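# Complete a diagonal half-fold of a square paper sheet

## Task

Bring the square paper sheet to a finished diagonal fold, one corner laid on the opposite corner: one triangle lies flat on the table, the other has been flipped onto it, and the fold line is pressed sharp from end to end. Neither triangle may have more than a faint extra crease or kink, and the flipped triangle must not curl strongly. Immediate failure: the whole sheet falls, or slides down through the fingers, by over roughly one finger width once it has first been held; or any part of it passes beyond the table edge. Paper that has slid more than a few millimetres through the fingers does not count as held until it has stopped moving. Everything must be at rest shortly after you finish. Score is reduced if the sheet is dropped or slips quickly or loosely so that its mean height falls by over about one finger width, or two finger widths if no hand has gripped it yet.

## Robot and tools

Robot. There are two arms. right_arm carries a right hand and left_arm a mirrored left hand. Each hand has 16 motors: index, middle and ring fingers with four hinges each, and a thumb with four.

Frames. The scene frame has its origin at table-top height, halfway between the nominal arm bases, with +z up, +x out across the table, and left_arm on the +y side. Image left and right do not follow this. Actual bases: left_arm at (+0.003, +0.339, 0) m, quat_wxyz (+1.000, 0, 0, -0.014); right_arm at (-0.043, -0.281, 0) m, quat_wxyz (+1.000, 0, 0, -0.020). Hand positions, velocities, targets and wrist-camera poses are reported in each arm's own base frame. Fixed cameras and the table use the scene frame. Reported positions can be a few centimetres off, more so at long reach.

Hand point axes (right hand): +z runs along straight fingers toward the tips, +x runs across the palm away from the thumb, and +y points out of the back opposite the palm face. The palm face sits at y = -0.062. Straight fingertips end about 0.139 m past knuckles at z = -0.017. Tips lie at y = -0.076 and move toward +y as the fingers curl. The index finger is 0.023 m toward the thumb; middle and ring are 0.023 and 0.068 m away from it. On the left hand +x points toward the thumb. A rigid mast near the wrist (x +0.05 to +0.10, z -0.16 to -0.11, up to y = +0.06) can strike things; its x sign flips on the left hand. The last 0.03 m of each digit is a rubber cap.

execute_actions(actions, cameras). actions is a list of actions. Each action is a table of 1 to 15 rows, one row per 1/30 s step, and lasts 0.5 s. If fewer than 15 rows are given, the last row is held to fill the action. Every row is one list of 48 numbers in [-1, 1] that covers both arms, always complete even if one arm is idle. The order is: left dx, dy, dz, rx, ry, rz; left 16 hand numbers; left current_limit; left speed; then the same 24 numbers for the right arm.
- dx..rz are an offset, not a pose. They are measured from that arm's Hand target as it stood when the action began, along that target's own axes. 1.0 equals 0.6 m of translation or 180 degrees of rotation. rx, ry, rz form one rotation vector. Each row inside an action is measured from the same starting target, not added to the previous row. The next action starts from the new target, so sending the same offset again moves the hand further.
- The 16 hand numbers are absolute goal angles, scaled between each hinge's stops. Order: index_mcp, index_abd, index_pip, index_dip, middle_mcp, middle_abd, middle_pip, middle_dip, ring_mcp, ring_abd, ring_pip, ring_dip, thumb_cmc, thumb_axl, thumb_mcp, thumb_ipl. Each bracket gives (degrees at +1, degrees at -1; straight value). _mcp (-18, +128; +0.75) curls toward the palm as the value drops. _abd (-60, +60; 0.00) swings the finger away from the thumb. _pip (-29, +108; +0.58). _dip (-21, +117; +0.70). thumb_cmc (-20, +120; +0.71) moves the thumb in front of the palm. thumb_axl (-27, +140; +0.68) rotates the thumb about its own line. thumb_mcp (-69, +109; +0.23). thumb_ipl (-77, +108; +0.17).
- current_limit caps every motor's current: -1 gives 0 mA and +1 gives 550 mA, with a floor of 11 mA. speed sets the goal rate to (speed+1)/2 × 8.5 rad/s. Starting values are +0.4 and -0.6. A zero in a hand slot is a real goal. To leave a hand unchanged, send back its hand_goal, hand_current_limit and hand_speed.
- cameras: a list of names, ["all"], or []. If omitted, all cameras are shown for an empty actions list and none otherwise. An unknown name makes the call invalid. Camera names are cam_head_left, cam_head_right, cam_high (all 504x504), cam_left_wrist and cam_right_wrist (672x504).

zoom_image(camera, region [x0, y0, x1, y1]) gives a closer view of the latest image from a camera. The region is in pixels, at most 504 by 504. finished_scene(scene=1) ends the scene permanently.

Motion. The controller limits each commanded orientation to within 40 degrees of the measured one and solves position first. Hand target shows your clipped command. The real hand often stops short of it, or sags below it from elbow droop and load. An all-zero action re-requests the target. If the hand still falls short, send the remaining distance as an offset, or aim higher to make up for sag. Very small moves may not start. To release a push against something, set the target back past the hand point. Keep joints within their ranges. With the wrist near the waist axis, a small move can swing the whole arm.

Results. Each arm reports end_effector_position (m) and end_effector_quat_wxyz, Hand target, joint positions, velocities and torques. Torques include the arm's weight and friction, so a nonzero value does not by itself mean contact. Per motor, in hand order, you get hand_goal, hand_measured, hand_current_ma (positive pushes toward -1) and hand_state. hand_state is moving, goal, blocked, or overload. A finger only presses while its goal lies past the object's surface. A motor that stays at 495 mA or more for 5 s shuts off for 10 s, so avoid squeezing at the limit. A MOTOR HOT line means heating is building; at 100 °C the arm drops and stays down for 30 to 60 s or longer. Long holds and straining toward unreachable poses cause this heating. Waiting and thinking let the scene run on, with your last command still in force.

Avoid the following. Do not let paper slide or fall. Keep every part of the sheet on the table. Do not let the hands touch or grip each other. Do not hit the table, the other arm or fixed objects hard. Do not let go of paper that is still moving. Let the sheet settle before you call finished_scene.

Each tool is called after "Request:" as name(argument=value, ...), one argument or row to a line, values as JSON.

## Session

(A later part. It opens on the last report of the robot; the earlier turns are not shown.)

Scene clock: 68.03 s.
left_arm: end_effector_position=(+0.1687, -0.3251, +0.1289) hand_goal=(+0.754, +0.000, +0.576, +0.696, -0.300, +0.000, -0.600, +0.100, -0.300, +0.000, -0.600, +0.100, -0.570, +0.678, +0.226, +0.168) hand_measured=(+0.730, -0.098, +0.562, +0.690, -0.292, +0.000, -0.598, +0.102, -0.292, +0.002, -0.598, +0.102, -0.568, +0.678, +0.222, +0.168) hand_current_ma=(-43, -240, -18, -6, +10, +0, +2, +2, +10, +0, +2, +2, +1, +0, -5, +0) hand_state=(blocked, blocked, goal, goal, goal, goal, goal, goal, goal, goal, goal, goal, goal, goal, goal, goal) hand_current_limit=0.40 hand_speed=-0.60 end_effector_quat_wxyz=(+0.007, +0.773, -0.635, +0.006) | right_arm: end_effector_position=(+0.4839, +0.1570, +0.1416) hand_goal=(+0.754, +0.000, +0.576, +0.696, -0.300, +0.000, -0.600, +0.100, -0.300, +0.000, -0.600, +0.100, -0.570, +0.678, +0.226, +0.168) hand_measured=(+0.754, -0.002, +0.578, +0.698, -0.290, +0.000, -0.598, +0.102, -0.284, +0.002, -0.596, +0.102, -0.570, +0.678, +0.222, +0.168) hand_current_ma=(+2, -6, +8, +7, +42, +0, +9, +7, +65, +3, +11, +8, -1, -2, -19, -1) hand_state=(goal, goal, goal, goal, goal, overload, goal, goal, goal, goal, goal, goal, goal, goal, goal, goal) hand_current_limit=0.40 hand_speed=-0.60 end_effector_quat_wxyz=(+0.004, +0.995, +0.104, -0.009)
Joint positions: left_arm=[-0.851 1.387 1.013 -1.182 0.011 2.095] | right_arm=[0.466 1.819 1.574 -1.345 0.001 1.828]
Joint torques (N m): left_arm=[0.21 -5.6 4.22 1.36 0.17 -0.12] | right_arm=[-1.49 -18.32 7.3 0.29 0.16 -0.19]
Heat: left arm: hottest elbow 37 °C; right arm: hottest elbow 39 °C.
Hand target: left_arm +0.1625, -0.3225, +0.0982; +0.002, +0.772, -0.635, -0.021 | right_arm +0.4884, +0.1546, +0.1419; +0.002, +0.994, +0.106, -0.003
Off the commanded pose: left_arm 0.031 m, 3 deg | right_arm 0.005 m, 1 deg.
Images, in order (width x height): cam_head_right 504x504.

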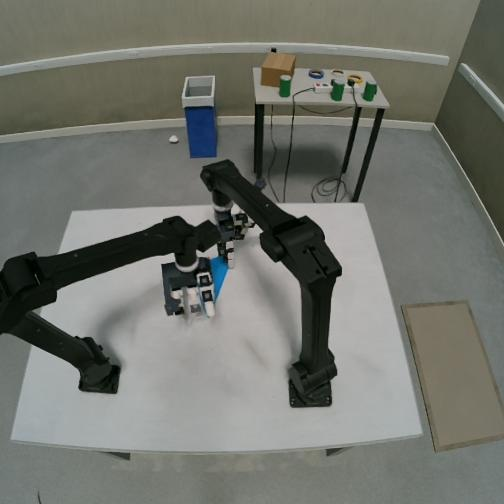

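Request:
execute_actions(
  actions=[
    [[0,0,0,0,0,0,0.754,0,0.576,0.696,-0.3,0,-0.6,0.1,-0.3,0,-0.6,0.1,-0.571,0.678,0.226,0.168,0.4,-0.6, 0,0,-0.04,0,0,0,0.754,0,0.576,0.696,-0.3,0,-0.6,0.1,-0.3,0,-0.6,0.1,-0.571,0.678,0.226,0.168,0.4,-0.6]],
    [[0,0,0,0,0,0,0.754,0,0.576,0.696,-0.3,0,-0.6,0.1,-0.3,0,-0.6,0.1,-0.571,0.678,0.226,0.168,0.4,-0.6, 0.009,-0.036,0,0,0,0,0.754,0,0.576,0.696,-0.3,0,-0.6,0.1,-0.3,0,-0.6,0.1,-0.571,0.678,0.226,0.168,0.4,-0.6]],
  ],
  cameras=["cam_head_right"],
)

Request:
zoom_image(
  camera="cam_head_right",
  region=[190, 230, 250, 320],
)

Scene clock: 69.50 s.
left_arm: end_effector_position=(+0.1687, -0.3251, +0.1289) hand_goal=(+0.754, +0.000, +0.576, +0.696, -0.300, +0.000, -0.600, +0.100, -0.300, +0.000, -0.600, +0.100, -0.570, +0.678, +0.226, +0.168) hand_measured=(+0.730, -0.098, +0.562, +0.690, -0.292, +0.000, -0.598, +0.102, -0.292, +0.002, -0.598, +0.102, -0.568, +0.678, +0.222, +0.168) hand_current_ma=(-43, -240, -18, -6, +10, +0, +2, +2, +10, +0, +2, +2, +1, +0, -5, +0) hand_state=(blocked, blocked, goal, goal, goal, goal, goal, goal, goal, goal, goal, goal, goal, goal, goal, goal) hand_current_limit=0.40 hand_speed=-0.60 end_effector_quat_wxyz=(+0.007, +0.773, -0.635, +0.006) | right_arm: end_effector_position=(+0.4761, +0.1655, +0.1512) hand_goal=(+0.754, +0.000, +0.576, +0.696, -0.300, +0.000, -0.600, +0.100, -0.300, +0.000, -0.600, +0.100, -0.570, +0.678, +0.226, +0.168) hand_measured=(+0.754, -0.002, +0.578, +0.698, -0.290, +0.000, -0.598, +0.102, -0.284, +0.002, -0.596, +0.102, -0.570, +0.678, +0.222, +0.168) hand_current_ma=(+1, -6, +7, +7, +42, +0, +9, +7, +65, +3, +11, +8, -1, -2, -19, -1) hand_state=(goal, goal, goal, goal, goal, overload, goal, goal, goal, goal, goal, goal, goal, goal, goal, goal) hand_current_limit=0.40 hand_speed=-0.60 end_effector_quat_wxyz=(+0.009, +0.994, +0.107, -0.020)
Joint positions: left_arm=[-0.851 1.387 1.013 -1.182 0.011 2.095] | right_arm=[0.487 1.82 1.598 -1.393 0.001 1.842]
Joint torques (N m): left_arm=[0.62 -5.48 4.1 1.24 0.17 -0.14] | right_arm=[-0.15 -17.26 11.41 -0.64 0.14 0.04]
Heat: left arm: hottest elbow 37 °C; right arm: hottest elbow 40 °C.
Hand target: left_arm +0.1625, -0.3225, +0.0982; +0.002, +0.772, -0.635, -0.021 | right_arm +0.4893, +0.1770, +0.1658; +0.002, +0.994, +0.105, -0.003
Off the commanded pose: left_arm 0.031 m, 3 deg | right_arm 0.023 m, 2 deg.
Images, in order (width x height): cam_head_right 504x504.

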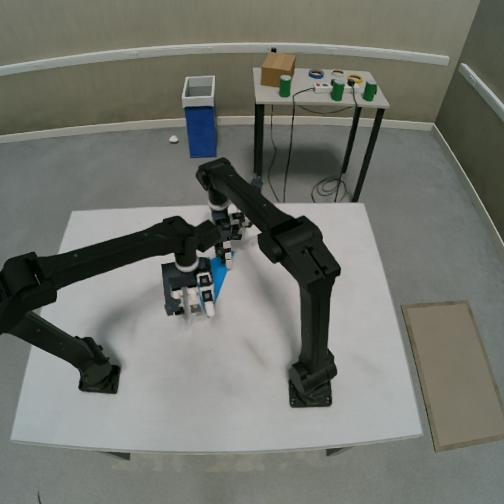

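Scaled by 5.600 from the camera's 504x504 image, which has a finer 720x720 frame.

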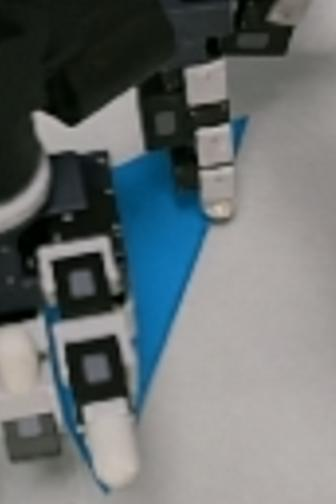

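Request:
execute_actions(
  actions=[
    [[0,0,0,0,0,0,0.754,0,0.576,0.696,-0.3,0,-0.6,0.1,-0.3,0,-0.6,0.1,-0.571,0.678,0.226,0.168,0.4,-0.6, 0,0,0.04,0,0,0,0.754,0,0.576,0.696,-0.3,0,-0.6,0.1,-0.3,0,-0.6,0.1,-0.571,0.678,0.226,0.168,0.4,-0.6]],
    [[0,0,0,0,0,0,0.754,0,0.576,0.696,-0.3,0,-0.6,0.1,-0.3,0,-0.6,0.1,-0.571,0.678,0.226,0.168,0.4,-0.6, 0,0,0.05,0,0,0,0.754,0,0.576,0.696,-0.3,0,-0.6,0.1,-0.3,0,-0.6,0.1,-0.571,0.678,0.226,0.168,0.4,-0.6]],
  ],
  cameras=["cam_head_right"],
)

Request:
zoom_image(
  camera="cam_head_right",
  region=[190, 230, 250, 320],
)

Scene clock: 70.93 s.
left_arm: end_effector_position=(+0.1687, -0.3251, +0.1289) hand_goal=(+0.754, +0.000, +0.576, +0.696, -0.300, +0.000, -0.600, +0.100, -0.300, +0.000, -0.600, +0.100, -0.570, +0.678, +0.226, +0.168) hand_measured=(+0.730, -0.098, +0.562, +0.690, -0.292, +0.000, -0.598, +0.102, -0.292, +0.002, -0.598, +0.102, -0.568, +0.678, +0.222, +0.168) hand_current_ma=(-43, -240, -18, -6, +10, +0, +2, +2, +10, +0, +2, +2, +1, +0, -5, +0) hand_state=(blocked, blocked, goal, goal, goal, goal, goal, goal, goal, goal, goal, goal, goal, goal, goal, goal) hand_current_limit=0.40 hand_speed=-0.60 end_effector_quat_wxyz=(+0.007, +0.773, -0.635, +0.006) | right_arm: end_effector_position=(+0.4903, +0.1734, +0.1333) hand_goal=(+0.754, +0.000, +0.576, +0.696, -0.300, +0.000, -0.600, +0.100, -0.300, +0.000, -0.600, +0.100, -0.570, +0.678, +0.226, +0.168) hand_measured=(+0.750, +0.018, +0.574, +0.696, -0.288, +0.000, -0.598, +0.102, -0.284, +0.002, -0.596, +0.102, -0.570, +0.678, +0.222, +0.168) hand_current_ma=(-17, +63, -5, +0, +45, +0, +9, +7, +63, +3, +11, +8, -2, -2, -21, -1) hand_state=(goal, goal, goal, goal, goal, overload, goal, goal, goal, goal, goal, goal, goal, goal, goal, goal) hand_current_limit=0.40 hand_speed=-0.60 end_effector_quat_wxyz=(-0.002, +0.994, +0.106, +0.006)
Joint positions: left_arm=[-0.851 1.387 1.013 -1.182 0.011 2.095] | right_arm=[0.487 1.836 1.581 -1.303 0 1.844]
Joint torques (N m): left_arm=[0.21 -5.6 4.18 1.4 0.15 -0.11] | right_arm=[-0.21 -16.09 5.87 1.1 0.2 0]
Heat: left arm: hottest elbow 37 °C; right arm: hottest elbow 40 °C.
Hand target: left_arm +0.1625, -0.3225, +0.0982; +0.002, +0.772, -0.635, -0.021 | right_arm +0.4890, +0.1766, +0.1117; +0.002, +0.994, +0.106, -0.003
Off the commanded pose: left_arm 0.031 m, 3 deg | right_arm 0.022 m, 1 deg.
Images, in order (width x height): cam_head_right 504x504.

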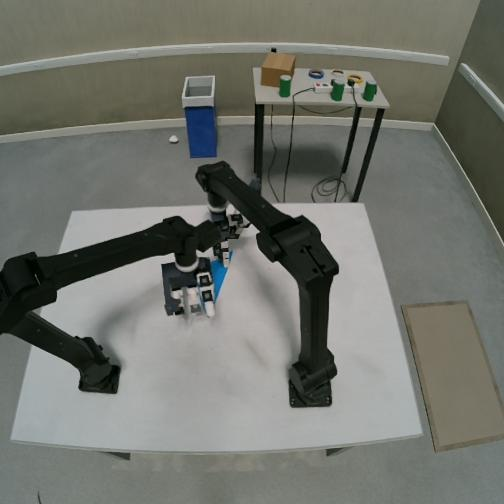

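Scaled by 5.600 from the camera's 504x504 image, which has a finer 720x720 frame.

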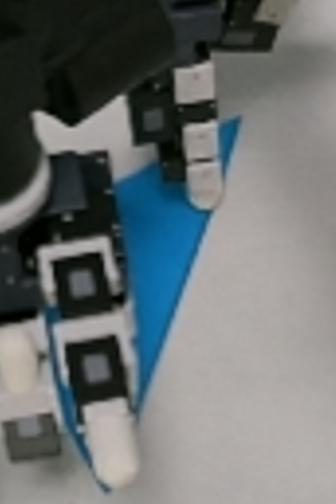

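Request:
execute_actions(
  actions=[
    [[0,0,0,0,0,0,0.754,0,0.576,0.696,-0.3,0,-0.6,0.1,-0.3,0,-0.6,0.1,-0.571,0.678,0.226,0.168,0.4,-0.6, 0.023,0.008,0.015,0,0,0,0.754,0,0.576,0.696,-0.3,0,-0.6,0.1,-0.3,0,-0.6,0.1,-0.571,0.678,0.226,0.168,0.4,-0.6]],
    [[0,0,0,0,0,0,0.754,0,0.576,0.696,-0.3,0,-0.6,0.1,-0.3,0,-0.6,0.1,-0.571,0.678,0.226,0.168,0.4,-0.6, 0.023,0.008,0,0,0,0,0.754,0,0.576,0.696,-0.3,0,-0.6,0.1,-0.3,0,-0.6,0.1,-0.571,0.678,0.226,0.168,0.4,-0.6]],
  ],
  cameras=["cam_head_right"],
)

Request:
zoom_image(
  camera="cam_head_right",
  region=[190, 230, 250, 320],
)

Scene clock: 72.43 s.
left_arm: end_effector_position=(+0.1687, -0.3251, +0.1289) hand_goal=(+0.754, +0.000, +0.576, +0.696, -0.300, +0.000, -0.600, +0.100, -0.300, +0.000, -0.600, +0.100, -0.570, +0.678, +0.226, +0.168) hand_measured=(+0.730, -0.098, +0.562, +0.690, -0.292, +0.000, -0.598, +0.102, -0.292, +0.002, -0.598, +0.102, -0.568, +0.678, +0.222, +0.168) hand_current_ma=(-43, -240, -18, -6, +10, +0, +2, +2, +10, +0, +2, +2, +1, +0, -5, +0) hand_state=(blocked, blocked, goal, goal, goal, goal, goal, goal, goal, goal, goal, goal, goal, goal, goal, goal) hand_current_limit=0.40 hand_speed=-0.60 end_effector_quat_wxyz=(+0.007, +0.773, -0.635, +0.006) | right_arm: end_effector_position=(+0.4984, +0.1748, +0.1320) hand_goal=(+0.754, +0.000, +0.576, +0.696, -0.300, +0.000, -0.600, +0.100, -0.300, +0.000, -0.600, +0.100, -0.570, +0.678, +0.226, +0.168) hand_measured=(+0.746, +0.086, +0.572, +0.694, -0.288, +0.000, -0.598, +0.102, -0.284, +0.002, -0.596, +0.102, -0.570, +0.678, +0.222, +0.168) hand_current_ma=(-33, +331, -16, -5, +45, +0, +9, +7, +63, +3, +11, +8, -1, -2, -21, -1) hand_state=(goal, blocked, goal, goal, goal, overload, goal, goal, goal, goal, goal, goal, goal, goal, goal, goal) hand_current_limit=0.40 hand_speed=-0.60 end_effector_quat_wxyz=(-0.004, +0.994, +0.107, +0.006)
Joint positions: left_arm=[-0.851 1.387 1.013 -1.182 0.011 2.095] | right_arm=[0.482 1.856 1.606 -1.307 -0.003 1.839]
Joint torques (N m): left_arm=[0.91 -5.19 4.08 1.31 0.16 -0.15] | right_arm=[-2.2 -12.51 9.13 0.99 0.29 -0.26]
Heat: left arm: hottest elbow 37 °C; right arm: hottest elbow 40 °C.
Hand target: left_arm +0.1625, -0.3225, +0.0982; +0.002, +0.772, -0.635, -0.021 | right_arm +0.5180, +0.1730, +0.1025; +0.002, +0.994, +0.106, -0.003
Off the commanded pose: left_arm 0.031 m, 3 deg | right_arm 0.035 m, 1 deg.
Images, in order (width x height): cam_head_right 504x504.

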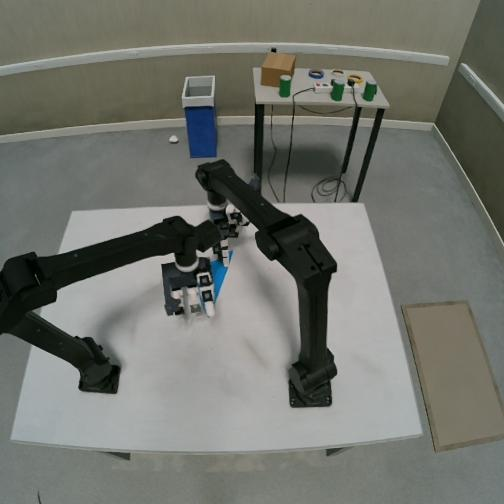

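Scaled by 5.600 from the camera's 504x504 image, which has a finer 720x720 frame.

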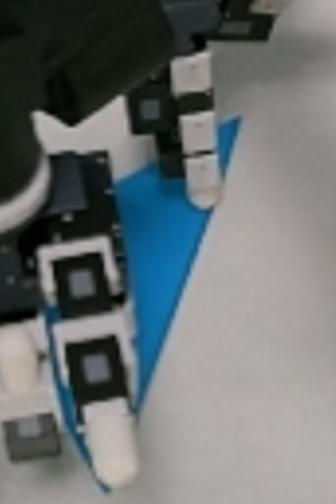

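Request:
execute_actions(
  actions=[
    [[0,0,0,0,0,0,0.754,0,0.576,0.696,-0.3,0,-0.6,0.1,-0.3,0,-0.6,0.1,-0.571,0.678,0.226,0.168,0.4,-0.6, -0.02,0,-0.06,0,0,0,0.754,0,0.576,0.696,-0.3,0,-0.6,0.1,-0.3,0,-0.6,0.1,-0.571,0.678,0.226,0.168,0.4,-0.6]],
    [[0,0,-0.05,0,0,0,0.754,0,0.576,0.696,-0.3,0,-0.6,0.1,-0.3,0,-0.6,0.1,-0.571,0.678,0.226,0.168,0.4,-0.6, 0,0,-0.08,0,0,0,0.754,0,0.576,0.696,-0.3,0,-0.6,0.1,-0.3,0,-0.6,0.1,-0.571,0.678,0.226,0.168,0.4,-0.6]],
    [[0,0,-0.1,0,0,0,0.754,0,0.576,0.696,-0.3,0,-0.6,0.1,-0.3,0,-0.6,0.1,-0.571,0.678,0.226,0.168,0.4,-0.6, 0,0.1,0,0,0,0,0.754,0,0.576,0.696,-0.3,0,-0.6,0.1,-0.3,0,-0.6,0.1,-0.571,0.678,0.226,0.168,0.4,-0.6]],
    [[-0.1,0,0,0,0,0,0.754,0,0.576,0.696,-0.3,0,-0.6,0.1,-0.3,0,-0.6,0.1,-0.571,0.678,0.226,0.168,0.4,-0.6, 0,0.1,0,0,0,0,0.754,0,0.576,0.696,-0.3,0,-0.6,0.1,-0.3,0,-0.6,0.1,-0.571,0.678,0.226,0.168,0.4,-0.6]],
    [[-0.1,0,0,0,0,0,0.754,0,0.576,0.696,-0.3,0,-0.6,0.1,-0.3,0,-0.6,0.1,-0.571,0.678,0.226,0.168,0.4,-0.6, 0,0,0,0,0,0,0.754,0,0.576,0.696,-0.3,0,-0.6,0.1,-0.3,0,-0.6,0.1,-0.571,0.678,0.226,0.168,0.4,-0.6]],
  ],
  cameras=["all"],
)

Request:
zoom_image(
  camera="cam_head_right",
  region=[170, 230, 250, 330],
)

Request:
zoom_image(
  camera="cam_head_left",
  region=[170, 230, 250, 330],
)

Request:
zoom_image(
  camera="cam_high",
  region=[120, 180, 260, 320],
)

Scene clock: 76.03 s.
left_arm: end_effector_position=(+0.1403, -0.2064, +0.1881) hand_goal=(+0.754, +0.000, +0.576, +0.696, -0.300, +0.000, -0.600, +0.100, -0.300, +0.000, -0.600, +0.100, -0.570, +0.678, +0.226, +0.168) hand_measured=(+0.752, +0.002, +0.574, +0.694, -0.290, +0.000, -0.598, +0.102, -0.290, +0.002, -0.598, +0.102, -0.568, +0.678, +0.222, +0.168) hand_current_ma=(-1, +0, -1, -2, +13, +0, +2, +2, +12, +0, +2, +2, +1, +0, -5, +0) hand_state=(goal, goal, goal, goal, goal, goal, goal, goal, goal, goal, goal, goal, goal, goal, goal, goal) hand_current_limit=0.40 hand_speed=-0.60 end_effector_quat_wxyz=(-0.052, +0.816, -0.575, -0.019) | right_arm: end_effector_position=(+0.5298, +0.0477, +0.1728) hand_goal=(+0.754, +0.000, +0.576, +0.696, -0.300, +0.000, -0.600, +0.100, -0.300, +0.000, -0.600, +0.100, -0.570, +0.678, +0.226, +0.168) hand_measured=(+0.754, -0.002, +0.578, +0.696, -0.288, +0.000, -0.598, +0.102, -0.284, +0.002, -0.598, +0.102, -0.570, +0.678, +0.222, +0.168) hand_current_ma=(-1, -4, +5, +0, +45, +0, +9, +7, +63, +3, +9, +7, +0, -2, -22, -1) hand_state=(goal, goal, goal, goal, goal, overload, goal, goal, goal, goal, goal, goal, goal, goal, goal, goal) hand_current_limit=0.40 hand_speed=-0.60 end_effector_quat_wxyz=(+0.006, +0.995, +0.095, -0.021)
Joint positions: left_arm=[-0.699 1.062 0.924 -1.48 -0.1 2.096] | right_arm=[0.25 1.835 1.678 -1.457 0.005 1.63]
Joint torques (N m): left_arm=[0.79 -4.78 8.36 -0.25 0.07 0.02] | right_arm=[0.03 -20.95 7.69 0.12 0.1 -0.19]
Heat: left arm: hottest elbow 37 °C; right arm: hottest elbow 40 °C.
Hand target: left_arm +0.1426, -0.2068, +0.1917; +0.002, +0.772, -0.635, -0.021 | right_arm +0.5319, +0.0535, +0.1871; +0.002, +0.994, +0.105, -0.003
Off the commanded pose: left_arm 0.004 m, 11 deg | right_arm 0.016 m, 2 deg.
joint sent to its limit (left arm) — joint 6 (wrist roll), upper limit. The joint targets are off in orientation, not in position.

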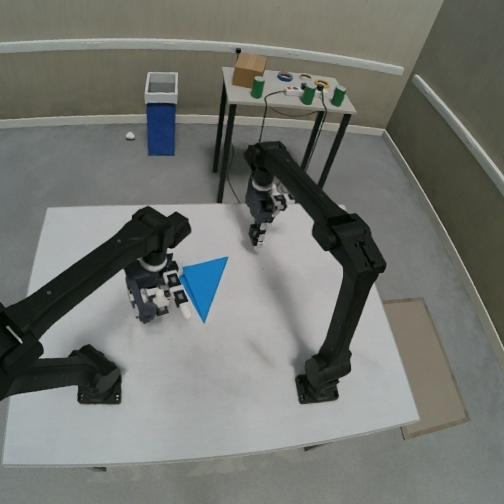

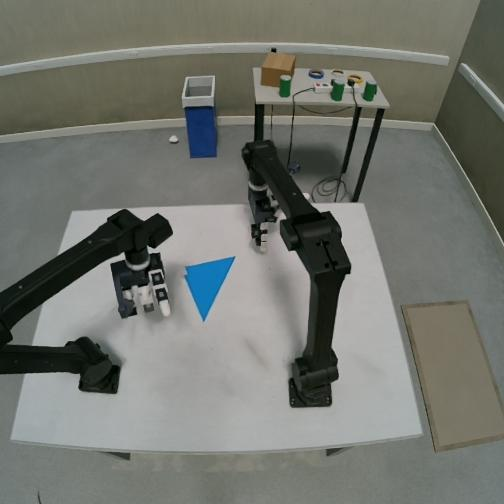

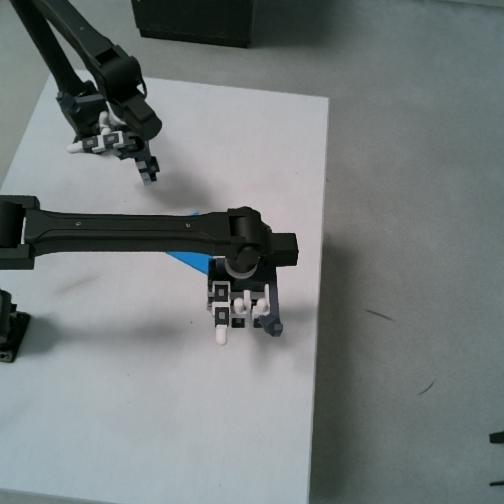

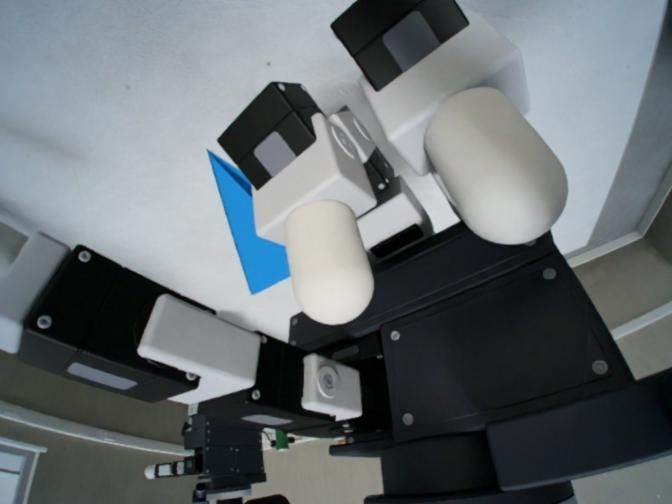

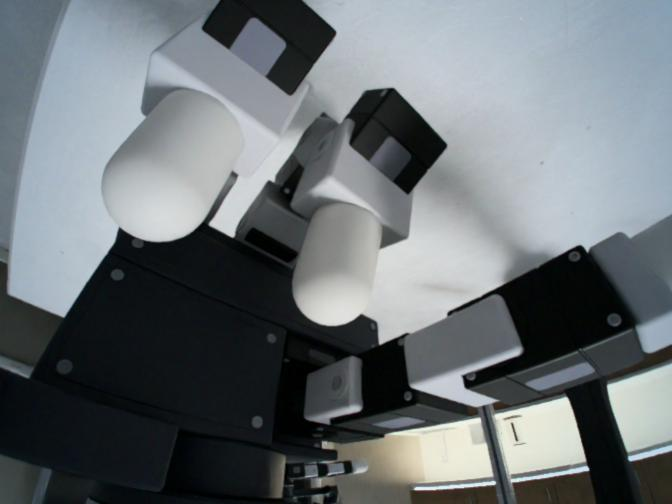

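Scaled by 5.040 from the camera's 504x504 image, which has a finer 720x720 frame.

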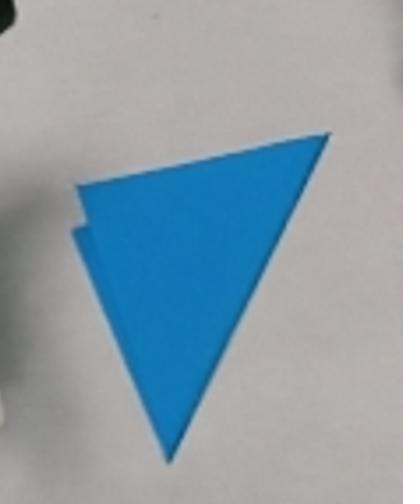

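Scaled by 5.040 from the camera's 504x504 image, which has a finer 720x720 frame.

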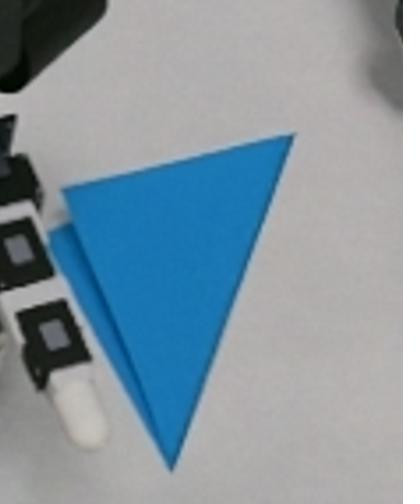

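Scaled by 3.600 from the camera's 504x504 image, which has a finer 720x720 frame.

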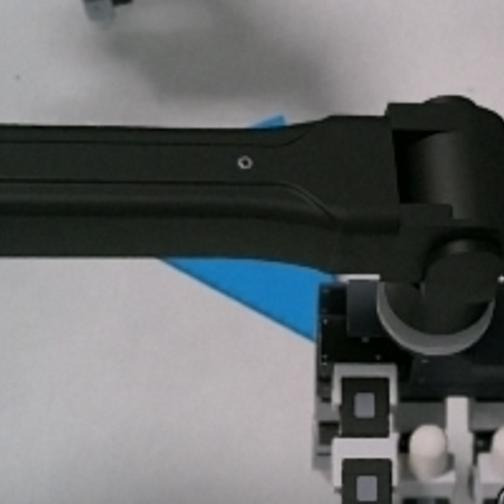

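Request:
execute_actions(
  actions=[
    [[0,0,-0.08,0,0,-0.1137,0.754,0,0.576,0.696,0.754,0,0.576,0.696,0.754,0,0.576,0.696,-0.571,0.678,0.226,0.168,0.4,-0.6, 0,0.08,-0.03,0,0,0,0.754,0,0.576,0.696,-0.3,0,-0.6,0.1,-0.3,0,-0.6,0.1,-0.571,0.678,0.226,0.168,0.4,-0.6]],
    [[0,0,0,0,0,-0.1137,0.754,0,0.576,0.696,0.754,0,0.576,0.696,0.754,0,0.576,0.696,-0.571,0.678,0.226,0.168,0.4,-0.6, 0,0,0,0,0,0,0.754,0,0.576,0.696,-0.3,0,-0.6,0.1,-0.3,0,-0.6,0.1,-0.571,0.678,0.226,0.168,0.4,-0.6]],
    [[0,0,0,0,0,-0.1137,0.754,0,0.576,0.696,0.754,0,0.576,0.696,0.754,0,0.576,0.696,-0.571,0.678,0.226,0.168,0.4,-0.6, 0,0,0,0,0,0,0.754,0,0.576,0.696,-0.3,0,-0.6,0.1,-0.3,0,-0.6,0.1,-0.571,0.678,0.226,0.168,0.4,-0.6]],
    [[0.0746,0.0638,0,0,0,0,0.754,0,0.576,0.696,0.754,0,0.576,0.696,0.754,0,0.576,0.696,-0.571,0.678,0.226,0.168,0.4,-0.6, 0,0,0,0,0,0,0.754,0,0.576,0.696,-0.3,0,-0.6,0.1,-0.3,0,-0.6,0.1,-0.571,0.678,0.226,0.168,0.4,-0.6]],
    [[0.0746,0.0638,0,0,0,0,0.754,0,0.576,0.696,0.754,0,0.576,0.696,0.754,0,0.576,0.696,-0.571,0.678,0.226,0.168,0.4,-0.6, 0,0,0,0,0,0,0.754,0,0.576,0.696,-0.3,0,-0.6,0.1,-0.3,0,-0.6,0.1,-0.571,0.678,0.226,0.168,0.4,-0.6]],
    [[0.0746,0.0638,0,0,0,0,0.754,0,0.576,0.696,0.754,0,0.576,0.696,0.754,0,0.576,0.696,-0.571,0.678,0.226,0.168,0.4,-0.6, 0,0,0,0,0,0,0.754,0,0.576,0.696,-0.3,0,-0.6,0.1,-0.3,0,-0.6,0.1,-0.571,0.678,0.226,0.168,0.4,-0.6]],
    [[0.0746,0.0638,0,0,0,0,0.754,0,0.576,0.696,0.754,0,0.576,0.696,0.754,0,0.576,0.696,-0.571,0.678,0.226,0.168,0.4,-0.6, 0,0,0,0,0,0,0.754,0,0.576,0.696,-0.3,0,-0.6,0.1,-0.3,0,-0.6,0.1,-0.571,0.678,0.226,0.168,0.4,-0.6]],
  ],
  cameras=["all"],
)

Request:
zoom_image(
  camera="cam_head_left",
  region=[160, 230, 260, 340],
)

Request:
zoom_image(
  camera="cam_head_right",
  region=[160, 230, 260, 340],
)

Request:
zoom_image(
  camera="cam_high",
  region=[100, 180, 260, 320],
)

Scene clock: 82.27 s.
left_arm: end_effector_position=(+0.2647, -0.3991, +0.2129) hand_goal=(+0.754, +0.000, +0.576, +0.696, +0.754, +0.000, +0.576, +0.696, +0.754, +0.000, +0.576, +0.696, -0.570, +0.678, +0.226, +0.168) hand_measured=(+0.752, +0.000, +0.576, +0.694, +0.752, +0.000, +0.574, +0.694, +0.752, +0.000, +0.574, +0.694, -0.570, +0.678, +0.220, +0.168) hand_current_ma=(-1, +0, +0, -1, -1, +0, -1, -2, -1, +0, -1, -2, +0, +0, -7, +0) hand_state=(goal, goal, goal, goal, goal, goal, goal, goal, goal, goal, goal, goal, goal, goal, goal, goal) hand_current_limit=0.40 hand_speed=-0.60 end_effector_quat_wxyz=(-0.021, +0.987, -0.155, -0.034) | right_arm: end_effector_position=(+0.5326, +0.0005, +0.1781) hand_goal=(+0.754, +0.000, +0.576, +0.696, -0.300, +0.000, -0.600, +0.100, -0.300, +0.000, -0.600, +0.100, -0.570, +0.678, +0.226, +0.168) hand_measured=(+0.754, -0.002, +0.578, +0.696, -0.288, +0.000, -0.598, +0.102, -0.284, +0.002, -0.598, +0.102, -0.570, +0.678, +0.222, +0.168) hand_current_ma=(-1, -4, +5, +0, +45, +0, +9, +7, +63, +3, +9, +7, +0, -2, -22, -1) hand_state=(goal, goal, goal, goal, goal, overload, goal, goal, goal, goal, goal, goal, goal, goal, goal, goal) hand_current_limit=0.40 hand_speed=-0.60 end_effector_quat_wxyz=(+0.005, +0.995, +0.096, -0.030)
Joint positions: left_arm=[-0.852 1.473 1.341 -1.517 0.012 1.031] | right_arm=[0.165 1.826 1.678 -1.484 0.005 1.543]
Joint torques (N m): left_arm=[0.44 -11.87 9.95 0.08 0.04 -0.2] | right_arm=[-0.03 -20.66 10.29 -0.59 0.1 -0.18]
Heat: left arm: hottest elbow 38 °C; right arm: hottest elbow 42 °C.
Hand target: left_arm +0.2687, -0.4077, +0.2307; -0.009, +0.988, -0.152, -0.019 | right_arm +0.5420, +0.0067, +0.2054; +0.002, +0.994, +0.105, -0.003
Off the commanded pose: left_arm 0.020 m, 2 deg | right_arm 0.030 m, 3 deg.

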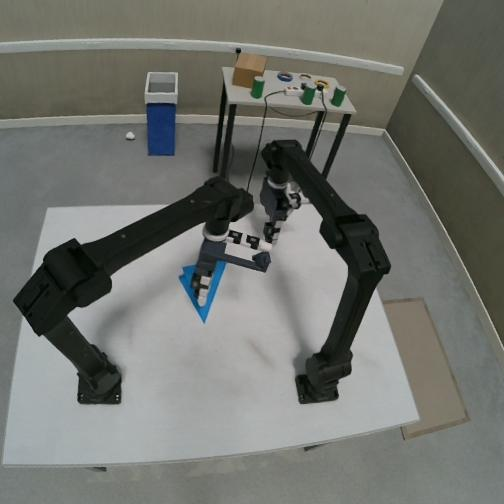

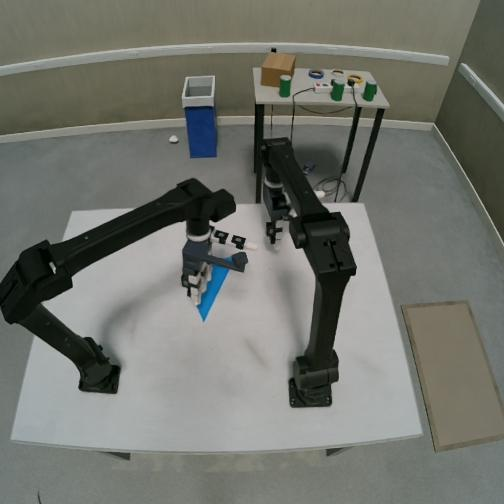

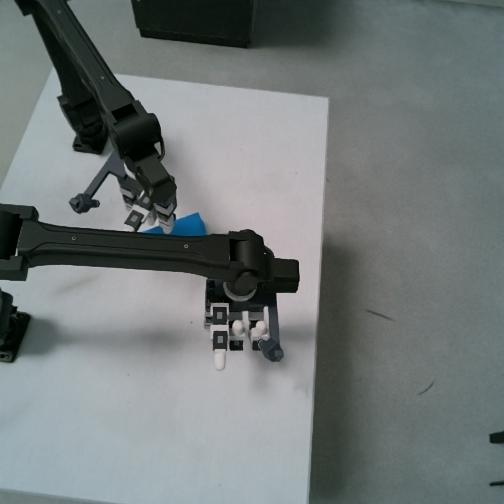

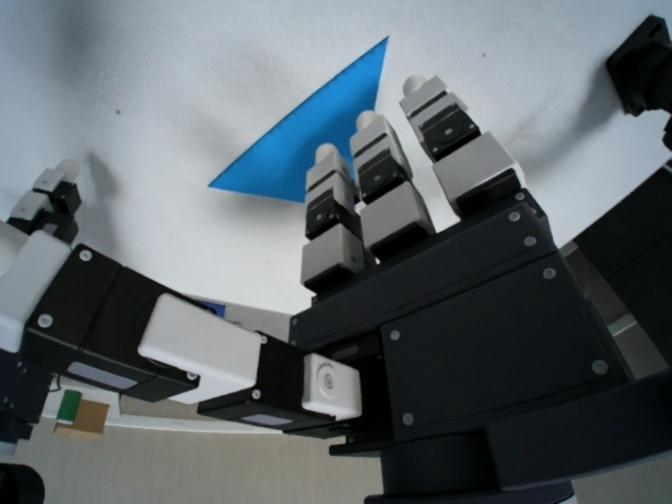

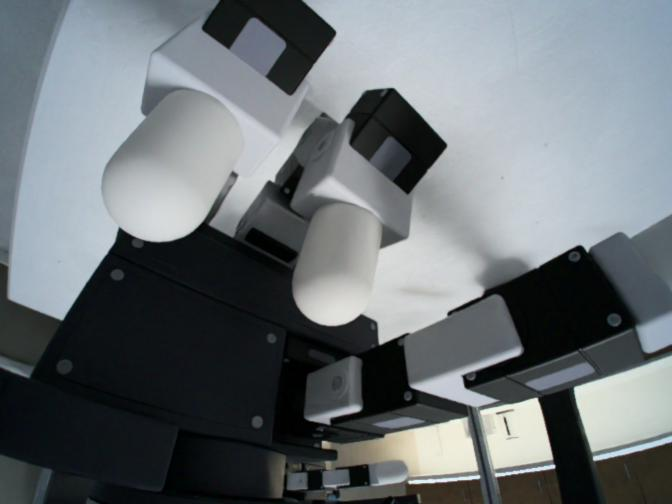

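Scaled by 4.582 from the camera's 504x504 image, which has a finer 720x720 frame.

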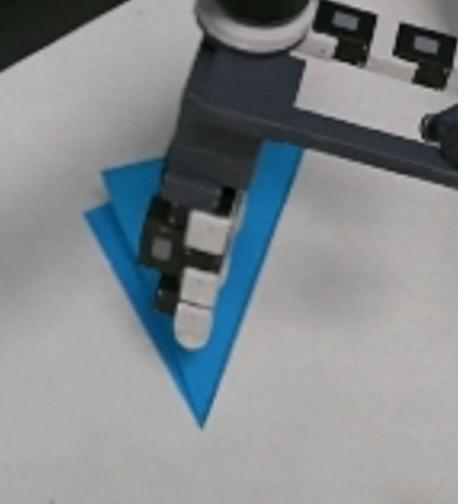

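Scaled by 4.582 from the camera's 504x504 image, which has a finer 720x720 frame.

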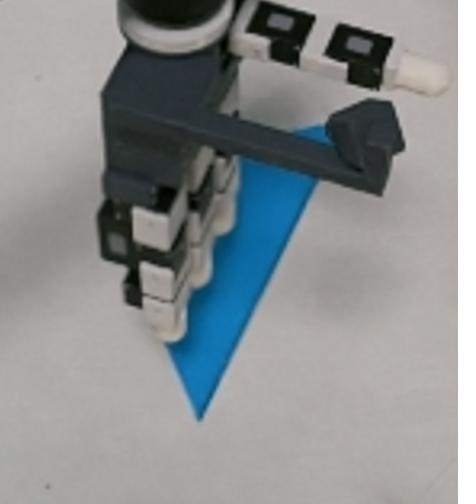

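Scaled by 3.150 from the camera's 504x504 image, which has a finer 720x720 frame.

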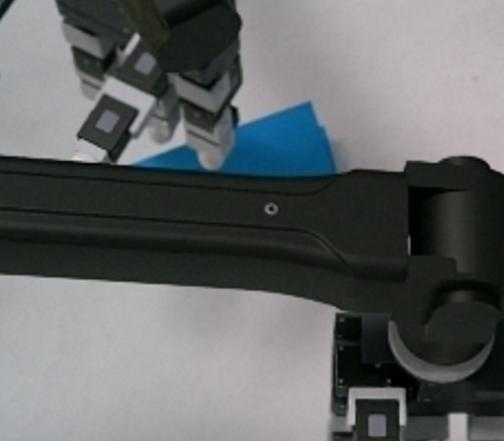

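Request:
execute_actions(
  actions=[
    [[0.0117,-0.01,0.05,0,0,0,0.754,0,0.576,0.696,0.754,0,0.576,0.696,0.754,0,0.576,0.696,-0.571,0.678,0.226,0.168,0.4,-0.6, 0,0,0,0,0,0,0.754,0,0.576,0.696,-0.3,0,-0.6,0.1,-0.3,0,-0.6,0.1,-0.571,0.678,0.226,0.168,0.4,-0.6]],
    [[0,0,0.06,0,0,0,0.754,0,0.576,0.696,0.754,0,0.576,0.696,0.754,0,0.576,0.696,-0.571,0.678,0.226,0.168,0.4,-0.6, 0,0,0,0,0,0,0.754,0,0.576,0.696,-0.3,0,-0.6,0.1,-0.3,0,-0.6,0.1,-0.571,0.678,0.226,0.168,0.4,-0.6]],
  ],
  cameras=["cam_head_left","cam_head_right","cam_left_wrist"],
)

Request:
zoom_image(
  camera="cam_head_left",
  region=[170, 240, 240, 340],
)

Request:
zoom_image(
  camera="cam_head_right",
  region=[170, 240, 240, 340],
)

Request:
zoom_image(
  camera="cam_left_wrist",
  region=[180, 0, 500, 240],
)

Scene clock: 83.97 s.
left_arm: end_effector_position=(+0.2685, -0.4020, +0.1607) hand_goal=(+0.754, +0.000, +0.576, +0.696, +0.754, +0.000, +0.576, +0.696, +0.754, +0.000, +0.576, +0.696, -0.570, +0.678, +0.226, +0.168) hand_measured=(+0.754, +0.000, +0.576, +0.694, +0.754, +0.000, +0.574, +0.694, +0.754, +0.000, +0.574, +0.694, -0.570, +0.678, +0.220, +0.168) hand_current_ma=(+0, +0, +0, -1, +0, +0, -1, -2, +0, +0, -1, -2, +0, +0, -7, +0) hand_state=(goal, goal, goal, goal, goal, goal, goal, goal, goal, goal, goal, goal, goal, goal, goal, goal) hand_current_limit=0.40 hand_speed=-0.60 end_effector_quat_wxyz=(-0.014, +0.988, -0.154, -0.026) | right_arm: end_effector_position=(+0.5326, +0.0005, +0.1781) hand_goal=(+0.754, +0.000, +0.576, +0.696, -0.300, +0.000, -0.600, +0.100, -0.300, +0.000, -0.600, +0.100, -0.570, +0.678, +0.226, +0.168) hand_measured=(+0.754, -0.002, +0.578, +0.696, -0.288, +0.000, -0.598, +0.102, -0.284, +0.002, -0.598, +0.102, -0.570, +0.678, +0.222, +0.168) hand_current_ma=(-1, -4, +5, +0, +45, +0, +9, +7, +63, +3, +9, +7, +0, -2, -22, -1) hand_state=(goal, goal, goal, goal, goal, overload, goal, goal, goal, goal, goal, goal, goal, goal, goal, goal) hand_current_limit=0.40 hand_speed=-0.60 end_effector_quat_wxyz=(+0.005, +0.995, +0.096, -0.030)
Joint positions: left_arm=[-0.85 1.499 1.228 -1.358 0.012 1.031] | right_arm=[0.165 1.826 1.678 -1.484 0.005 1.543]
Joint torques (N m): left_arm=[1.85 -11.52 7.65 0.61 0 -0.04] | right_arm=[-0.09 -20.66 10.29 -0.58 0.1 -0.19]
Heat: left arm: hottest elbow 38 °C; right arm: hottest elbow 42 °C.
Hand target: left_arm +0.2751, -0.4026, +0.1647; -0.009, +0.988, -0.152, -0.019 | right_arm +0.5420, +0.0067, +0.2054; +0.002, +0.994, +0.105, -0.003
Off the commanded pose: left_arm 0.008 m, 1 deg | right_arm 0.030 m, 3 deg.
Images, in order (width x height): cam_head_left 504x504, cam_head_right 504x504, cam_left_wrist 672x504.

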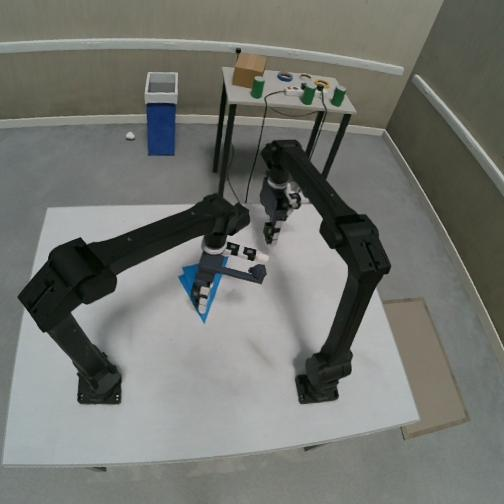

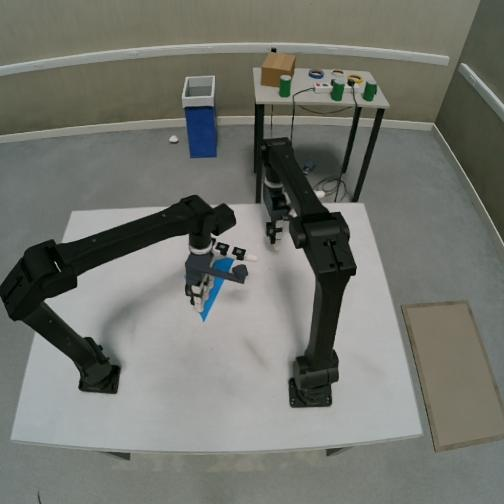

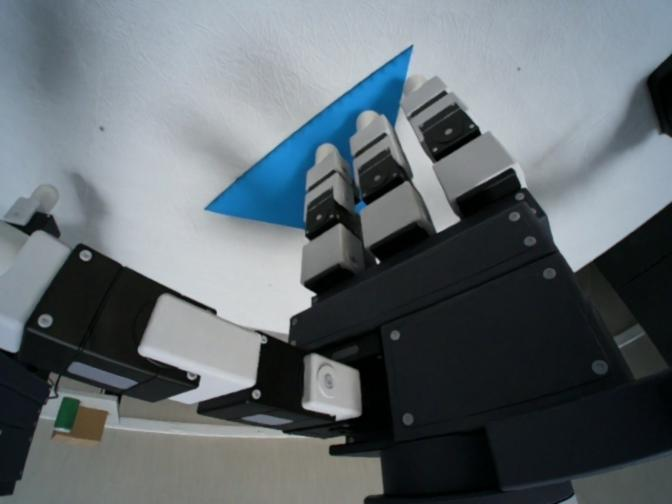

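Scaled by 5.040 from the camera's 504x504 image, which has a finer 720x720 frame.

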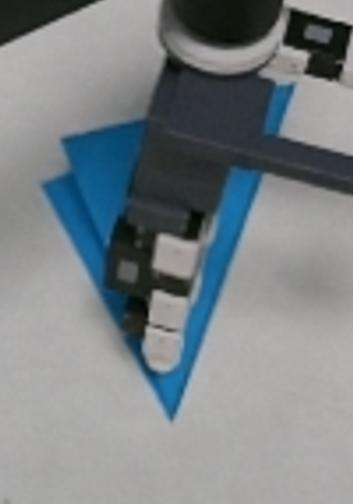

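Scaled by 5.040 from the camera's 504x504 image, which has a finer 720x720 frame.

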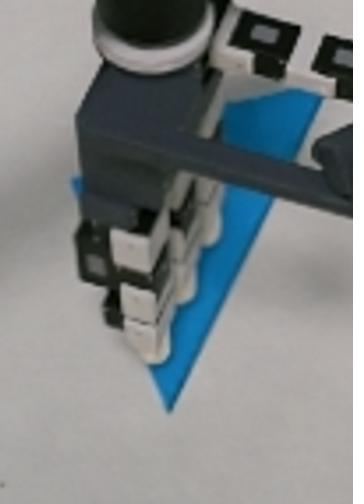

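Scaled by 1.575 from the camera's 672x504 image, which has a finer 960x720 frame.

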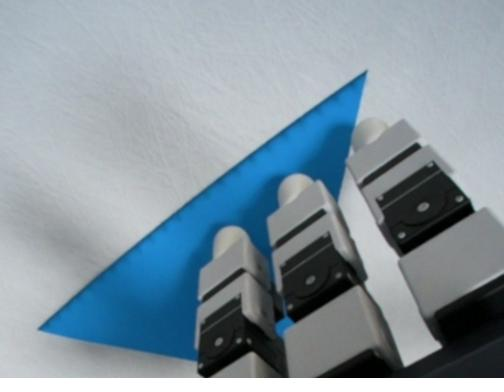

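Request:
execute_actions(
  actions=[
    [[0,0.0125,0.02,0,0,0,0.754,0,0.576,0.696,0.754,0,0.576,0.696,0.754,0,0.576,0.696,-0.571,0.678,0.226,0.168,0.4,-0.6, 0,0,0,0,0,0,0.754,0,0.576,0.696,-0.3,0,-0.6,0.1,-0.3,0,-0.6,0.1,-0.571,0.678,0.226,0.168,0.4,-0.6]],
    [[0,0,0.03,0,0,0,0.754,0,0.576,0.696,0.754,0,0.576,0.696,0.754,0,0.576,0.696,-0.571,0.678,0.226,0.168,0.4,-0.6, 0,0,0,0,0,0,0.754,0,0.576,0.696,-0.3,0,-0.6,0.1,-0.3,0,-0.6,0.1,-0.571,0.678,0.226,0.168,0.4,-0.6]],
  ],
  cameras=["cam_head_left","cam_left_wrist"],
)

Request:
zoom_image(
  camera="cam_head_left",
  region=[170, 240, 240, 340],
)

Request:
zoom_image(
  camera="cam_left_wrist",
  region=[180, 0, 500, 240],
)

Scene clock: 85.60 s.
left_arm: end_effector_position=(+0.2710, -0.4049, +0.1351) hand_goal=(+0.754, +0.000, +0.576, +0.696, +0.754, +0.000, +0.576, +0.696, +0.754, +0.000, +0.576, +0.696, -0.570, +0.678, +0.226, +0.168) hand_measured=(+0.754, +0.000, +0.576, +0.694, +0.754, +0.000, +0.574, +0.694, +0.754, +0.000, +0.574, +0.694, -0.570, +0.678, +0.220, +0.168) hand_current_ma=(+0, +0, +0, -1, +0, +0, -1, -2, +0, +0, -1, -2, +0, +0, -7, +0) hand_state=(goal, goal, goal, goal, goal, goal, goal, goal, goal, goal, goal, goal, goal, goal, goal, goal) hand_current_limit=0.40 hand_speed=-0.60 end_effector_quat_wxyz=(-0.011, +0.988, -0.154, -0.022) | right_arm: end_effector_position=(+0.5326, +0.0005, +0.1781) hand_goal=(+0.754, +0.000, +0.576, +0.696, -0.300, +0.000, -0.600, +0.100, -0.300, +0.000, -0.600, +0.100, -0.570, +0.678, +0.226, +0.168) hand_measured=(+0.754, -0.002, +0.578, +0.696, -0.288, +0.000, -0.598, +0.102, -0.284, +0.002, -0.598, +0.102, -0.570, +0.678, +0.222, +0.168) hand_current_ma=(-1, -4, +5, +0, +45, +0, +9, +7, +63, +3, +9, +7, +0, -2, -22, -1) hand_state=(goal, goal, goal, goal, goal, overload, goal, goal, goal, goal, goal, goal, goal, goal, goal, goal) hand_current_limit=0.40 hand_speed=-0.60 end_effector_quat_wxyz=(+0.005, +0.995, +0.096, -0.030)
Joint positions: left_arm=[-0.85 1.524 1.184 -1.28 0.012 1.031] | right_arm=[0.165 1.826 1.678 -1.484 0.005 1.543]
Joint torques (N m): left_arm=[0.44 -11.22 7.21 0.62 0.06 -0.19] | right_arm=[-0.09 -20.6 10.29 -0.58 0.1 -0.18]
Heat: left arm: hottest elbow 38 °C; right arm: hottest elbow 42 °C.
Hand target: left_arm +0.2718, -0.4090, +0.1346; -0.009, +0.988, -0.152, -0.019 | right_arm +0.5420, +0.0067, +0.2054; +0.002, +0.994, +0.105, -0.003
Off the commanded pose: left_arm 0.004 m, 1 deg | right_arm 0.030 m, 3 deg.
Images, in order (width x height): cam_head_left 504x504, cam_left_wrist 672x504.

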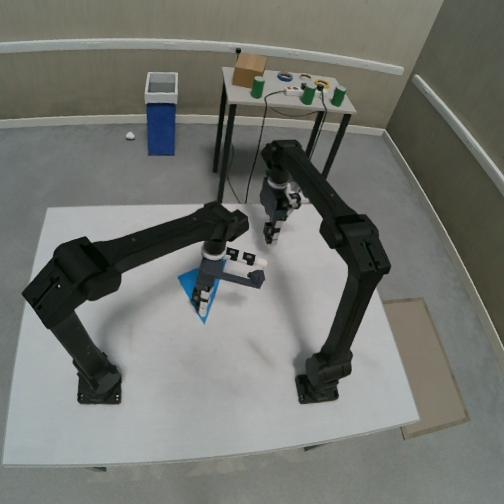

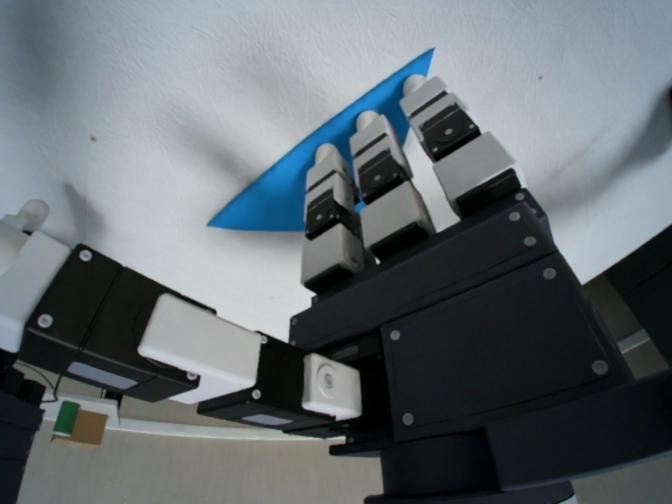

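Scaled by 5.040 from the camera's 504x504 image, which has a finer 720x720 frame.

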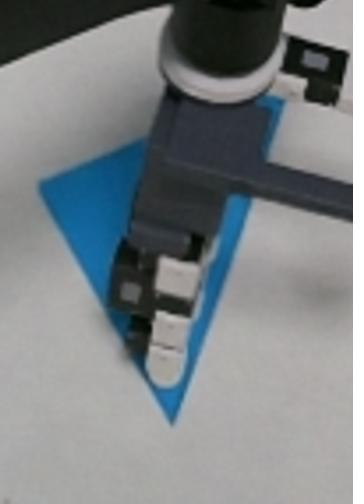

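Scaled by 1.575 from the camera's 672x504 image, which has a finer 960x720 frame.

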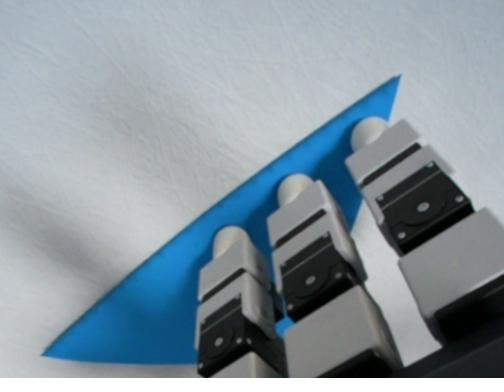

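Request:
execute_actions(
  actions=[
    [[0,0.022,-0.045,0,0,0,0.754,0,0.576,0.696,0.754,0,0.576,0.696,0.754,0,0.576,0.696,-0.571,0.678,0.226,0.168,0.4,-0.6, 0,0,0,0,0,0,0.754,0,0.576,0.696,-0.3,0,-0.6,0.1,-0.3,0,-0.6,0.1,-0.571,0.678,0.226,0.168,0.4,-0.6]],
    [[0,0,0,0,0,0,0.754,0,0.576,0.696,0.754,0,0.576,0.696,0.754,0,0.576,0.696,-0.571,0.678,0.226,0.168,0.4,-0.6, 0,0,0,0,0,0,0.754,0,0.576,0.696,-0.3,0,-0.6,0.1,-0.3,0,-0.6,0.1,-0.571,0.678,0.226,0.168,0.4,-0.6]],
  ],
  cameras=["cam_head_left","cam_left_wrist"],
)

Request:
zoom_image(
  camera="cam_left_wrist",
  region=[180, 0, 500, 240],
)

Scene clock: 87.07 s.
left_arm: end_effector_position=(+0.2616, -0.4102, +0.1445) hand_goal=(+0.754, +0.000, +0.576, +0.696, +0.754, +0.000, +0.576, +0.696, +0.754, +0.000, +0.576, +0.696, -0.570, +0.678, +0.226, +0.168) hand_measured=(+0.754, +0.000, +0.576, +0.694, +0.754, +0.000, +0.574, +0.694, +0.754, +0.000, +0.574, +0.694, -0.570, +0.678, +0.220, +0.168) hand_current_ma=(+0, +0, +0, -1, +0, +0, -1, -2, +0, +0, -1, -2, +0, +0, -7, +0) hand_state=(goal, goal, goal, goal, goal, goal, goal, goal, goal, goal, goal, goal, goal, goal, goal, goal) hand_current_limit=0.40 hand_speed=-0.60 end_effector_quat_wxyz=(-0.019, +0.987, -0.155, -0.031) | right_arm: end_effector_position=(+0.5326, +0.0005, +0.1781) hand_goal=(+0.754, +0.000, +0.576, +0.696, -0.300, +0.000, -0.600, +0.100, -0.300, +0.000, -0.600, +0.100, -0.570, +0.678, +0.226, +0.168) hand_measured=(+0.754, -0.002, +0.578, +0.696, -0.288, +0.000, -0.598, +0.102, -0.284, +0.002, -0.598, +0.102, -0.570, +0.678, +0.222, +0.168) hand_current_ma=(-1, -4, +5, +0, +45, +0, +9, +7, +63, +3, +9, +7, +0, -2, -22, -1) hand_state=(goal, goal, goal, goal, goal, overload, goal, goal, goal, goal, goal, goal, goal, goal, goal, goal) hand_current_limit=0.40 hand_speed=-0.60 end_effector_quat_wxyz=(+0.005, +0.995, +0.096, -0.030)
Joint positions: left_arm=[-0.875 1.524 1.214 -1.332 0.012 1.009] | right_arm=[0.165 1.826 1.678 -1.484 0.005 1.543]
Joint torques (N m): left_arm=[0.73 -11.52 10.32 -0.2 0.06 -0.19] | right_arm=[-0.15 -20.66 10.26 -0.57 0.11 -0.18]
Heat: left arm: hottest elbow 38 °C; right arm: hottest elbow 43 °C.
Hand target: left_arm +0.2686, -0.4222, +0.1612; -0.009, +0.988, -0.152, -0.019 | right_arm +0.5420, +0.0067, +0.2054; +0.002, +0.994, +0.105, -0.003
Off the commanded pose: left_arm 0.022 m, 2 deg | right_arm 0.030 m, 3 deg.
Images, in order (width x height): cam_head_left 504x504, cam_left_wrist 672x504.

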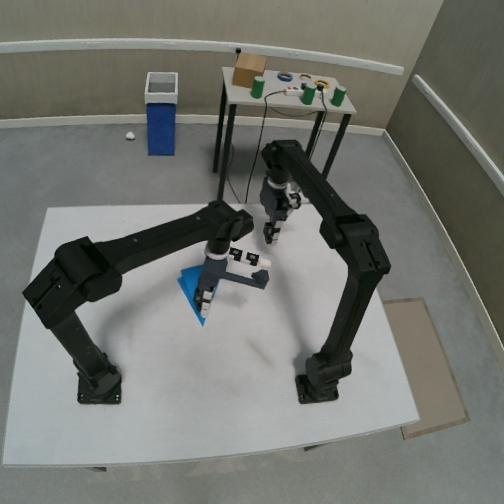

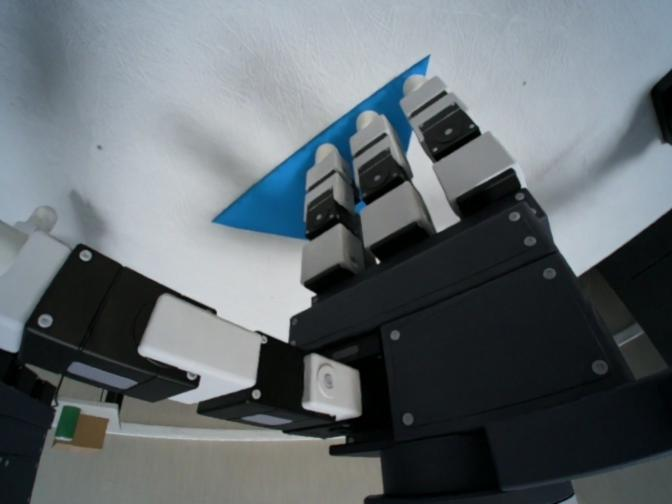

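Scaled by 1.575 from the camera's 672x504 image, which has a finer 960x720 frame.

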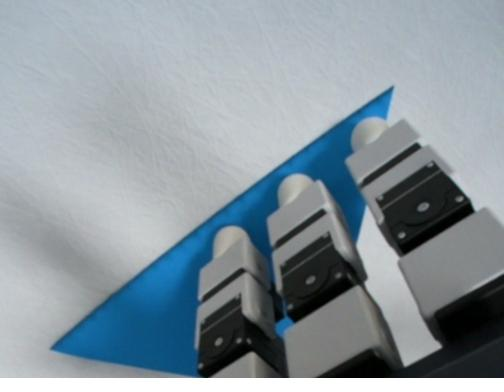

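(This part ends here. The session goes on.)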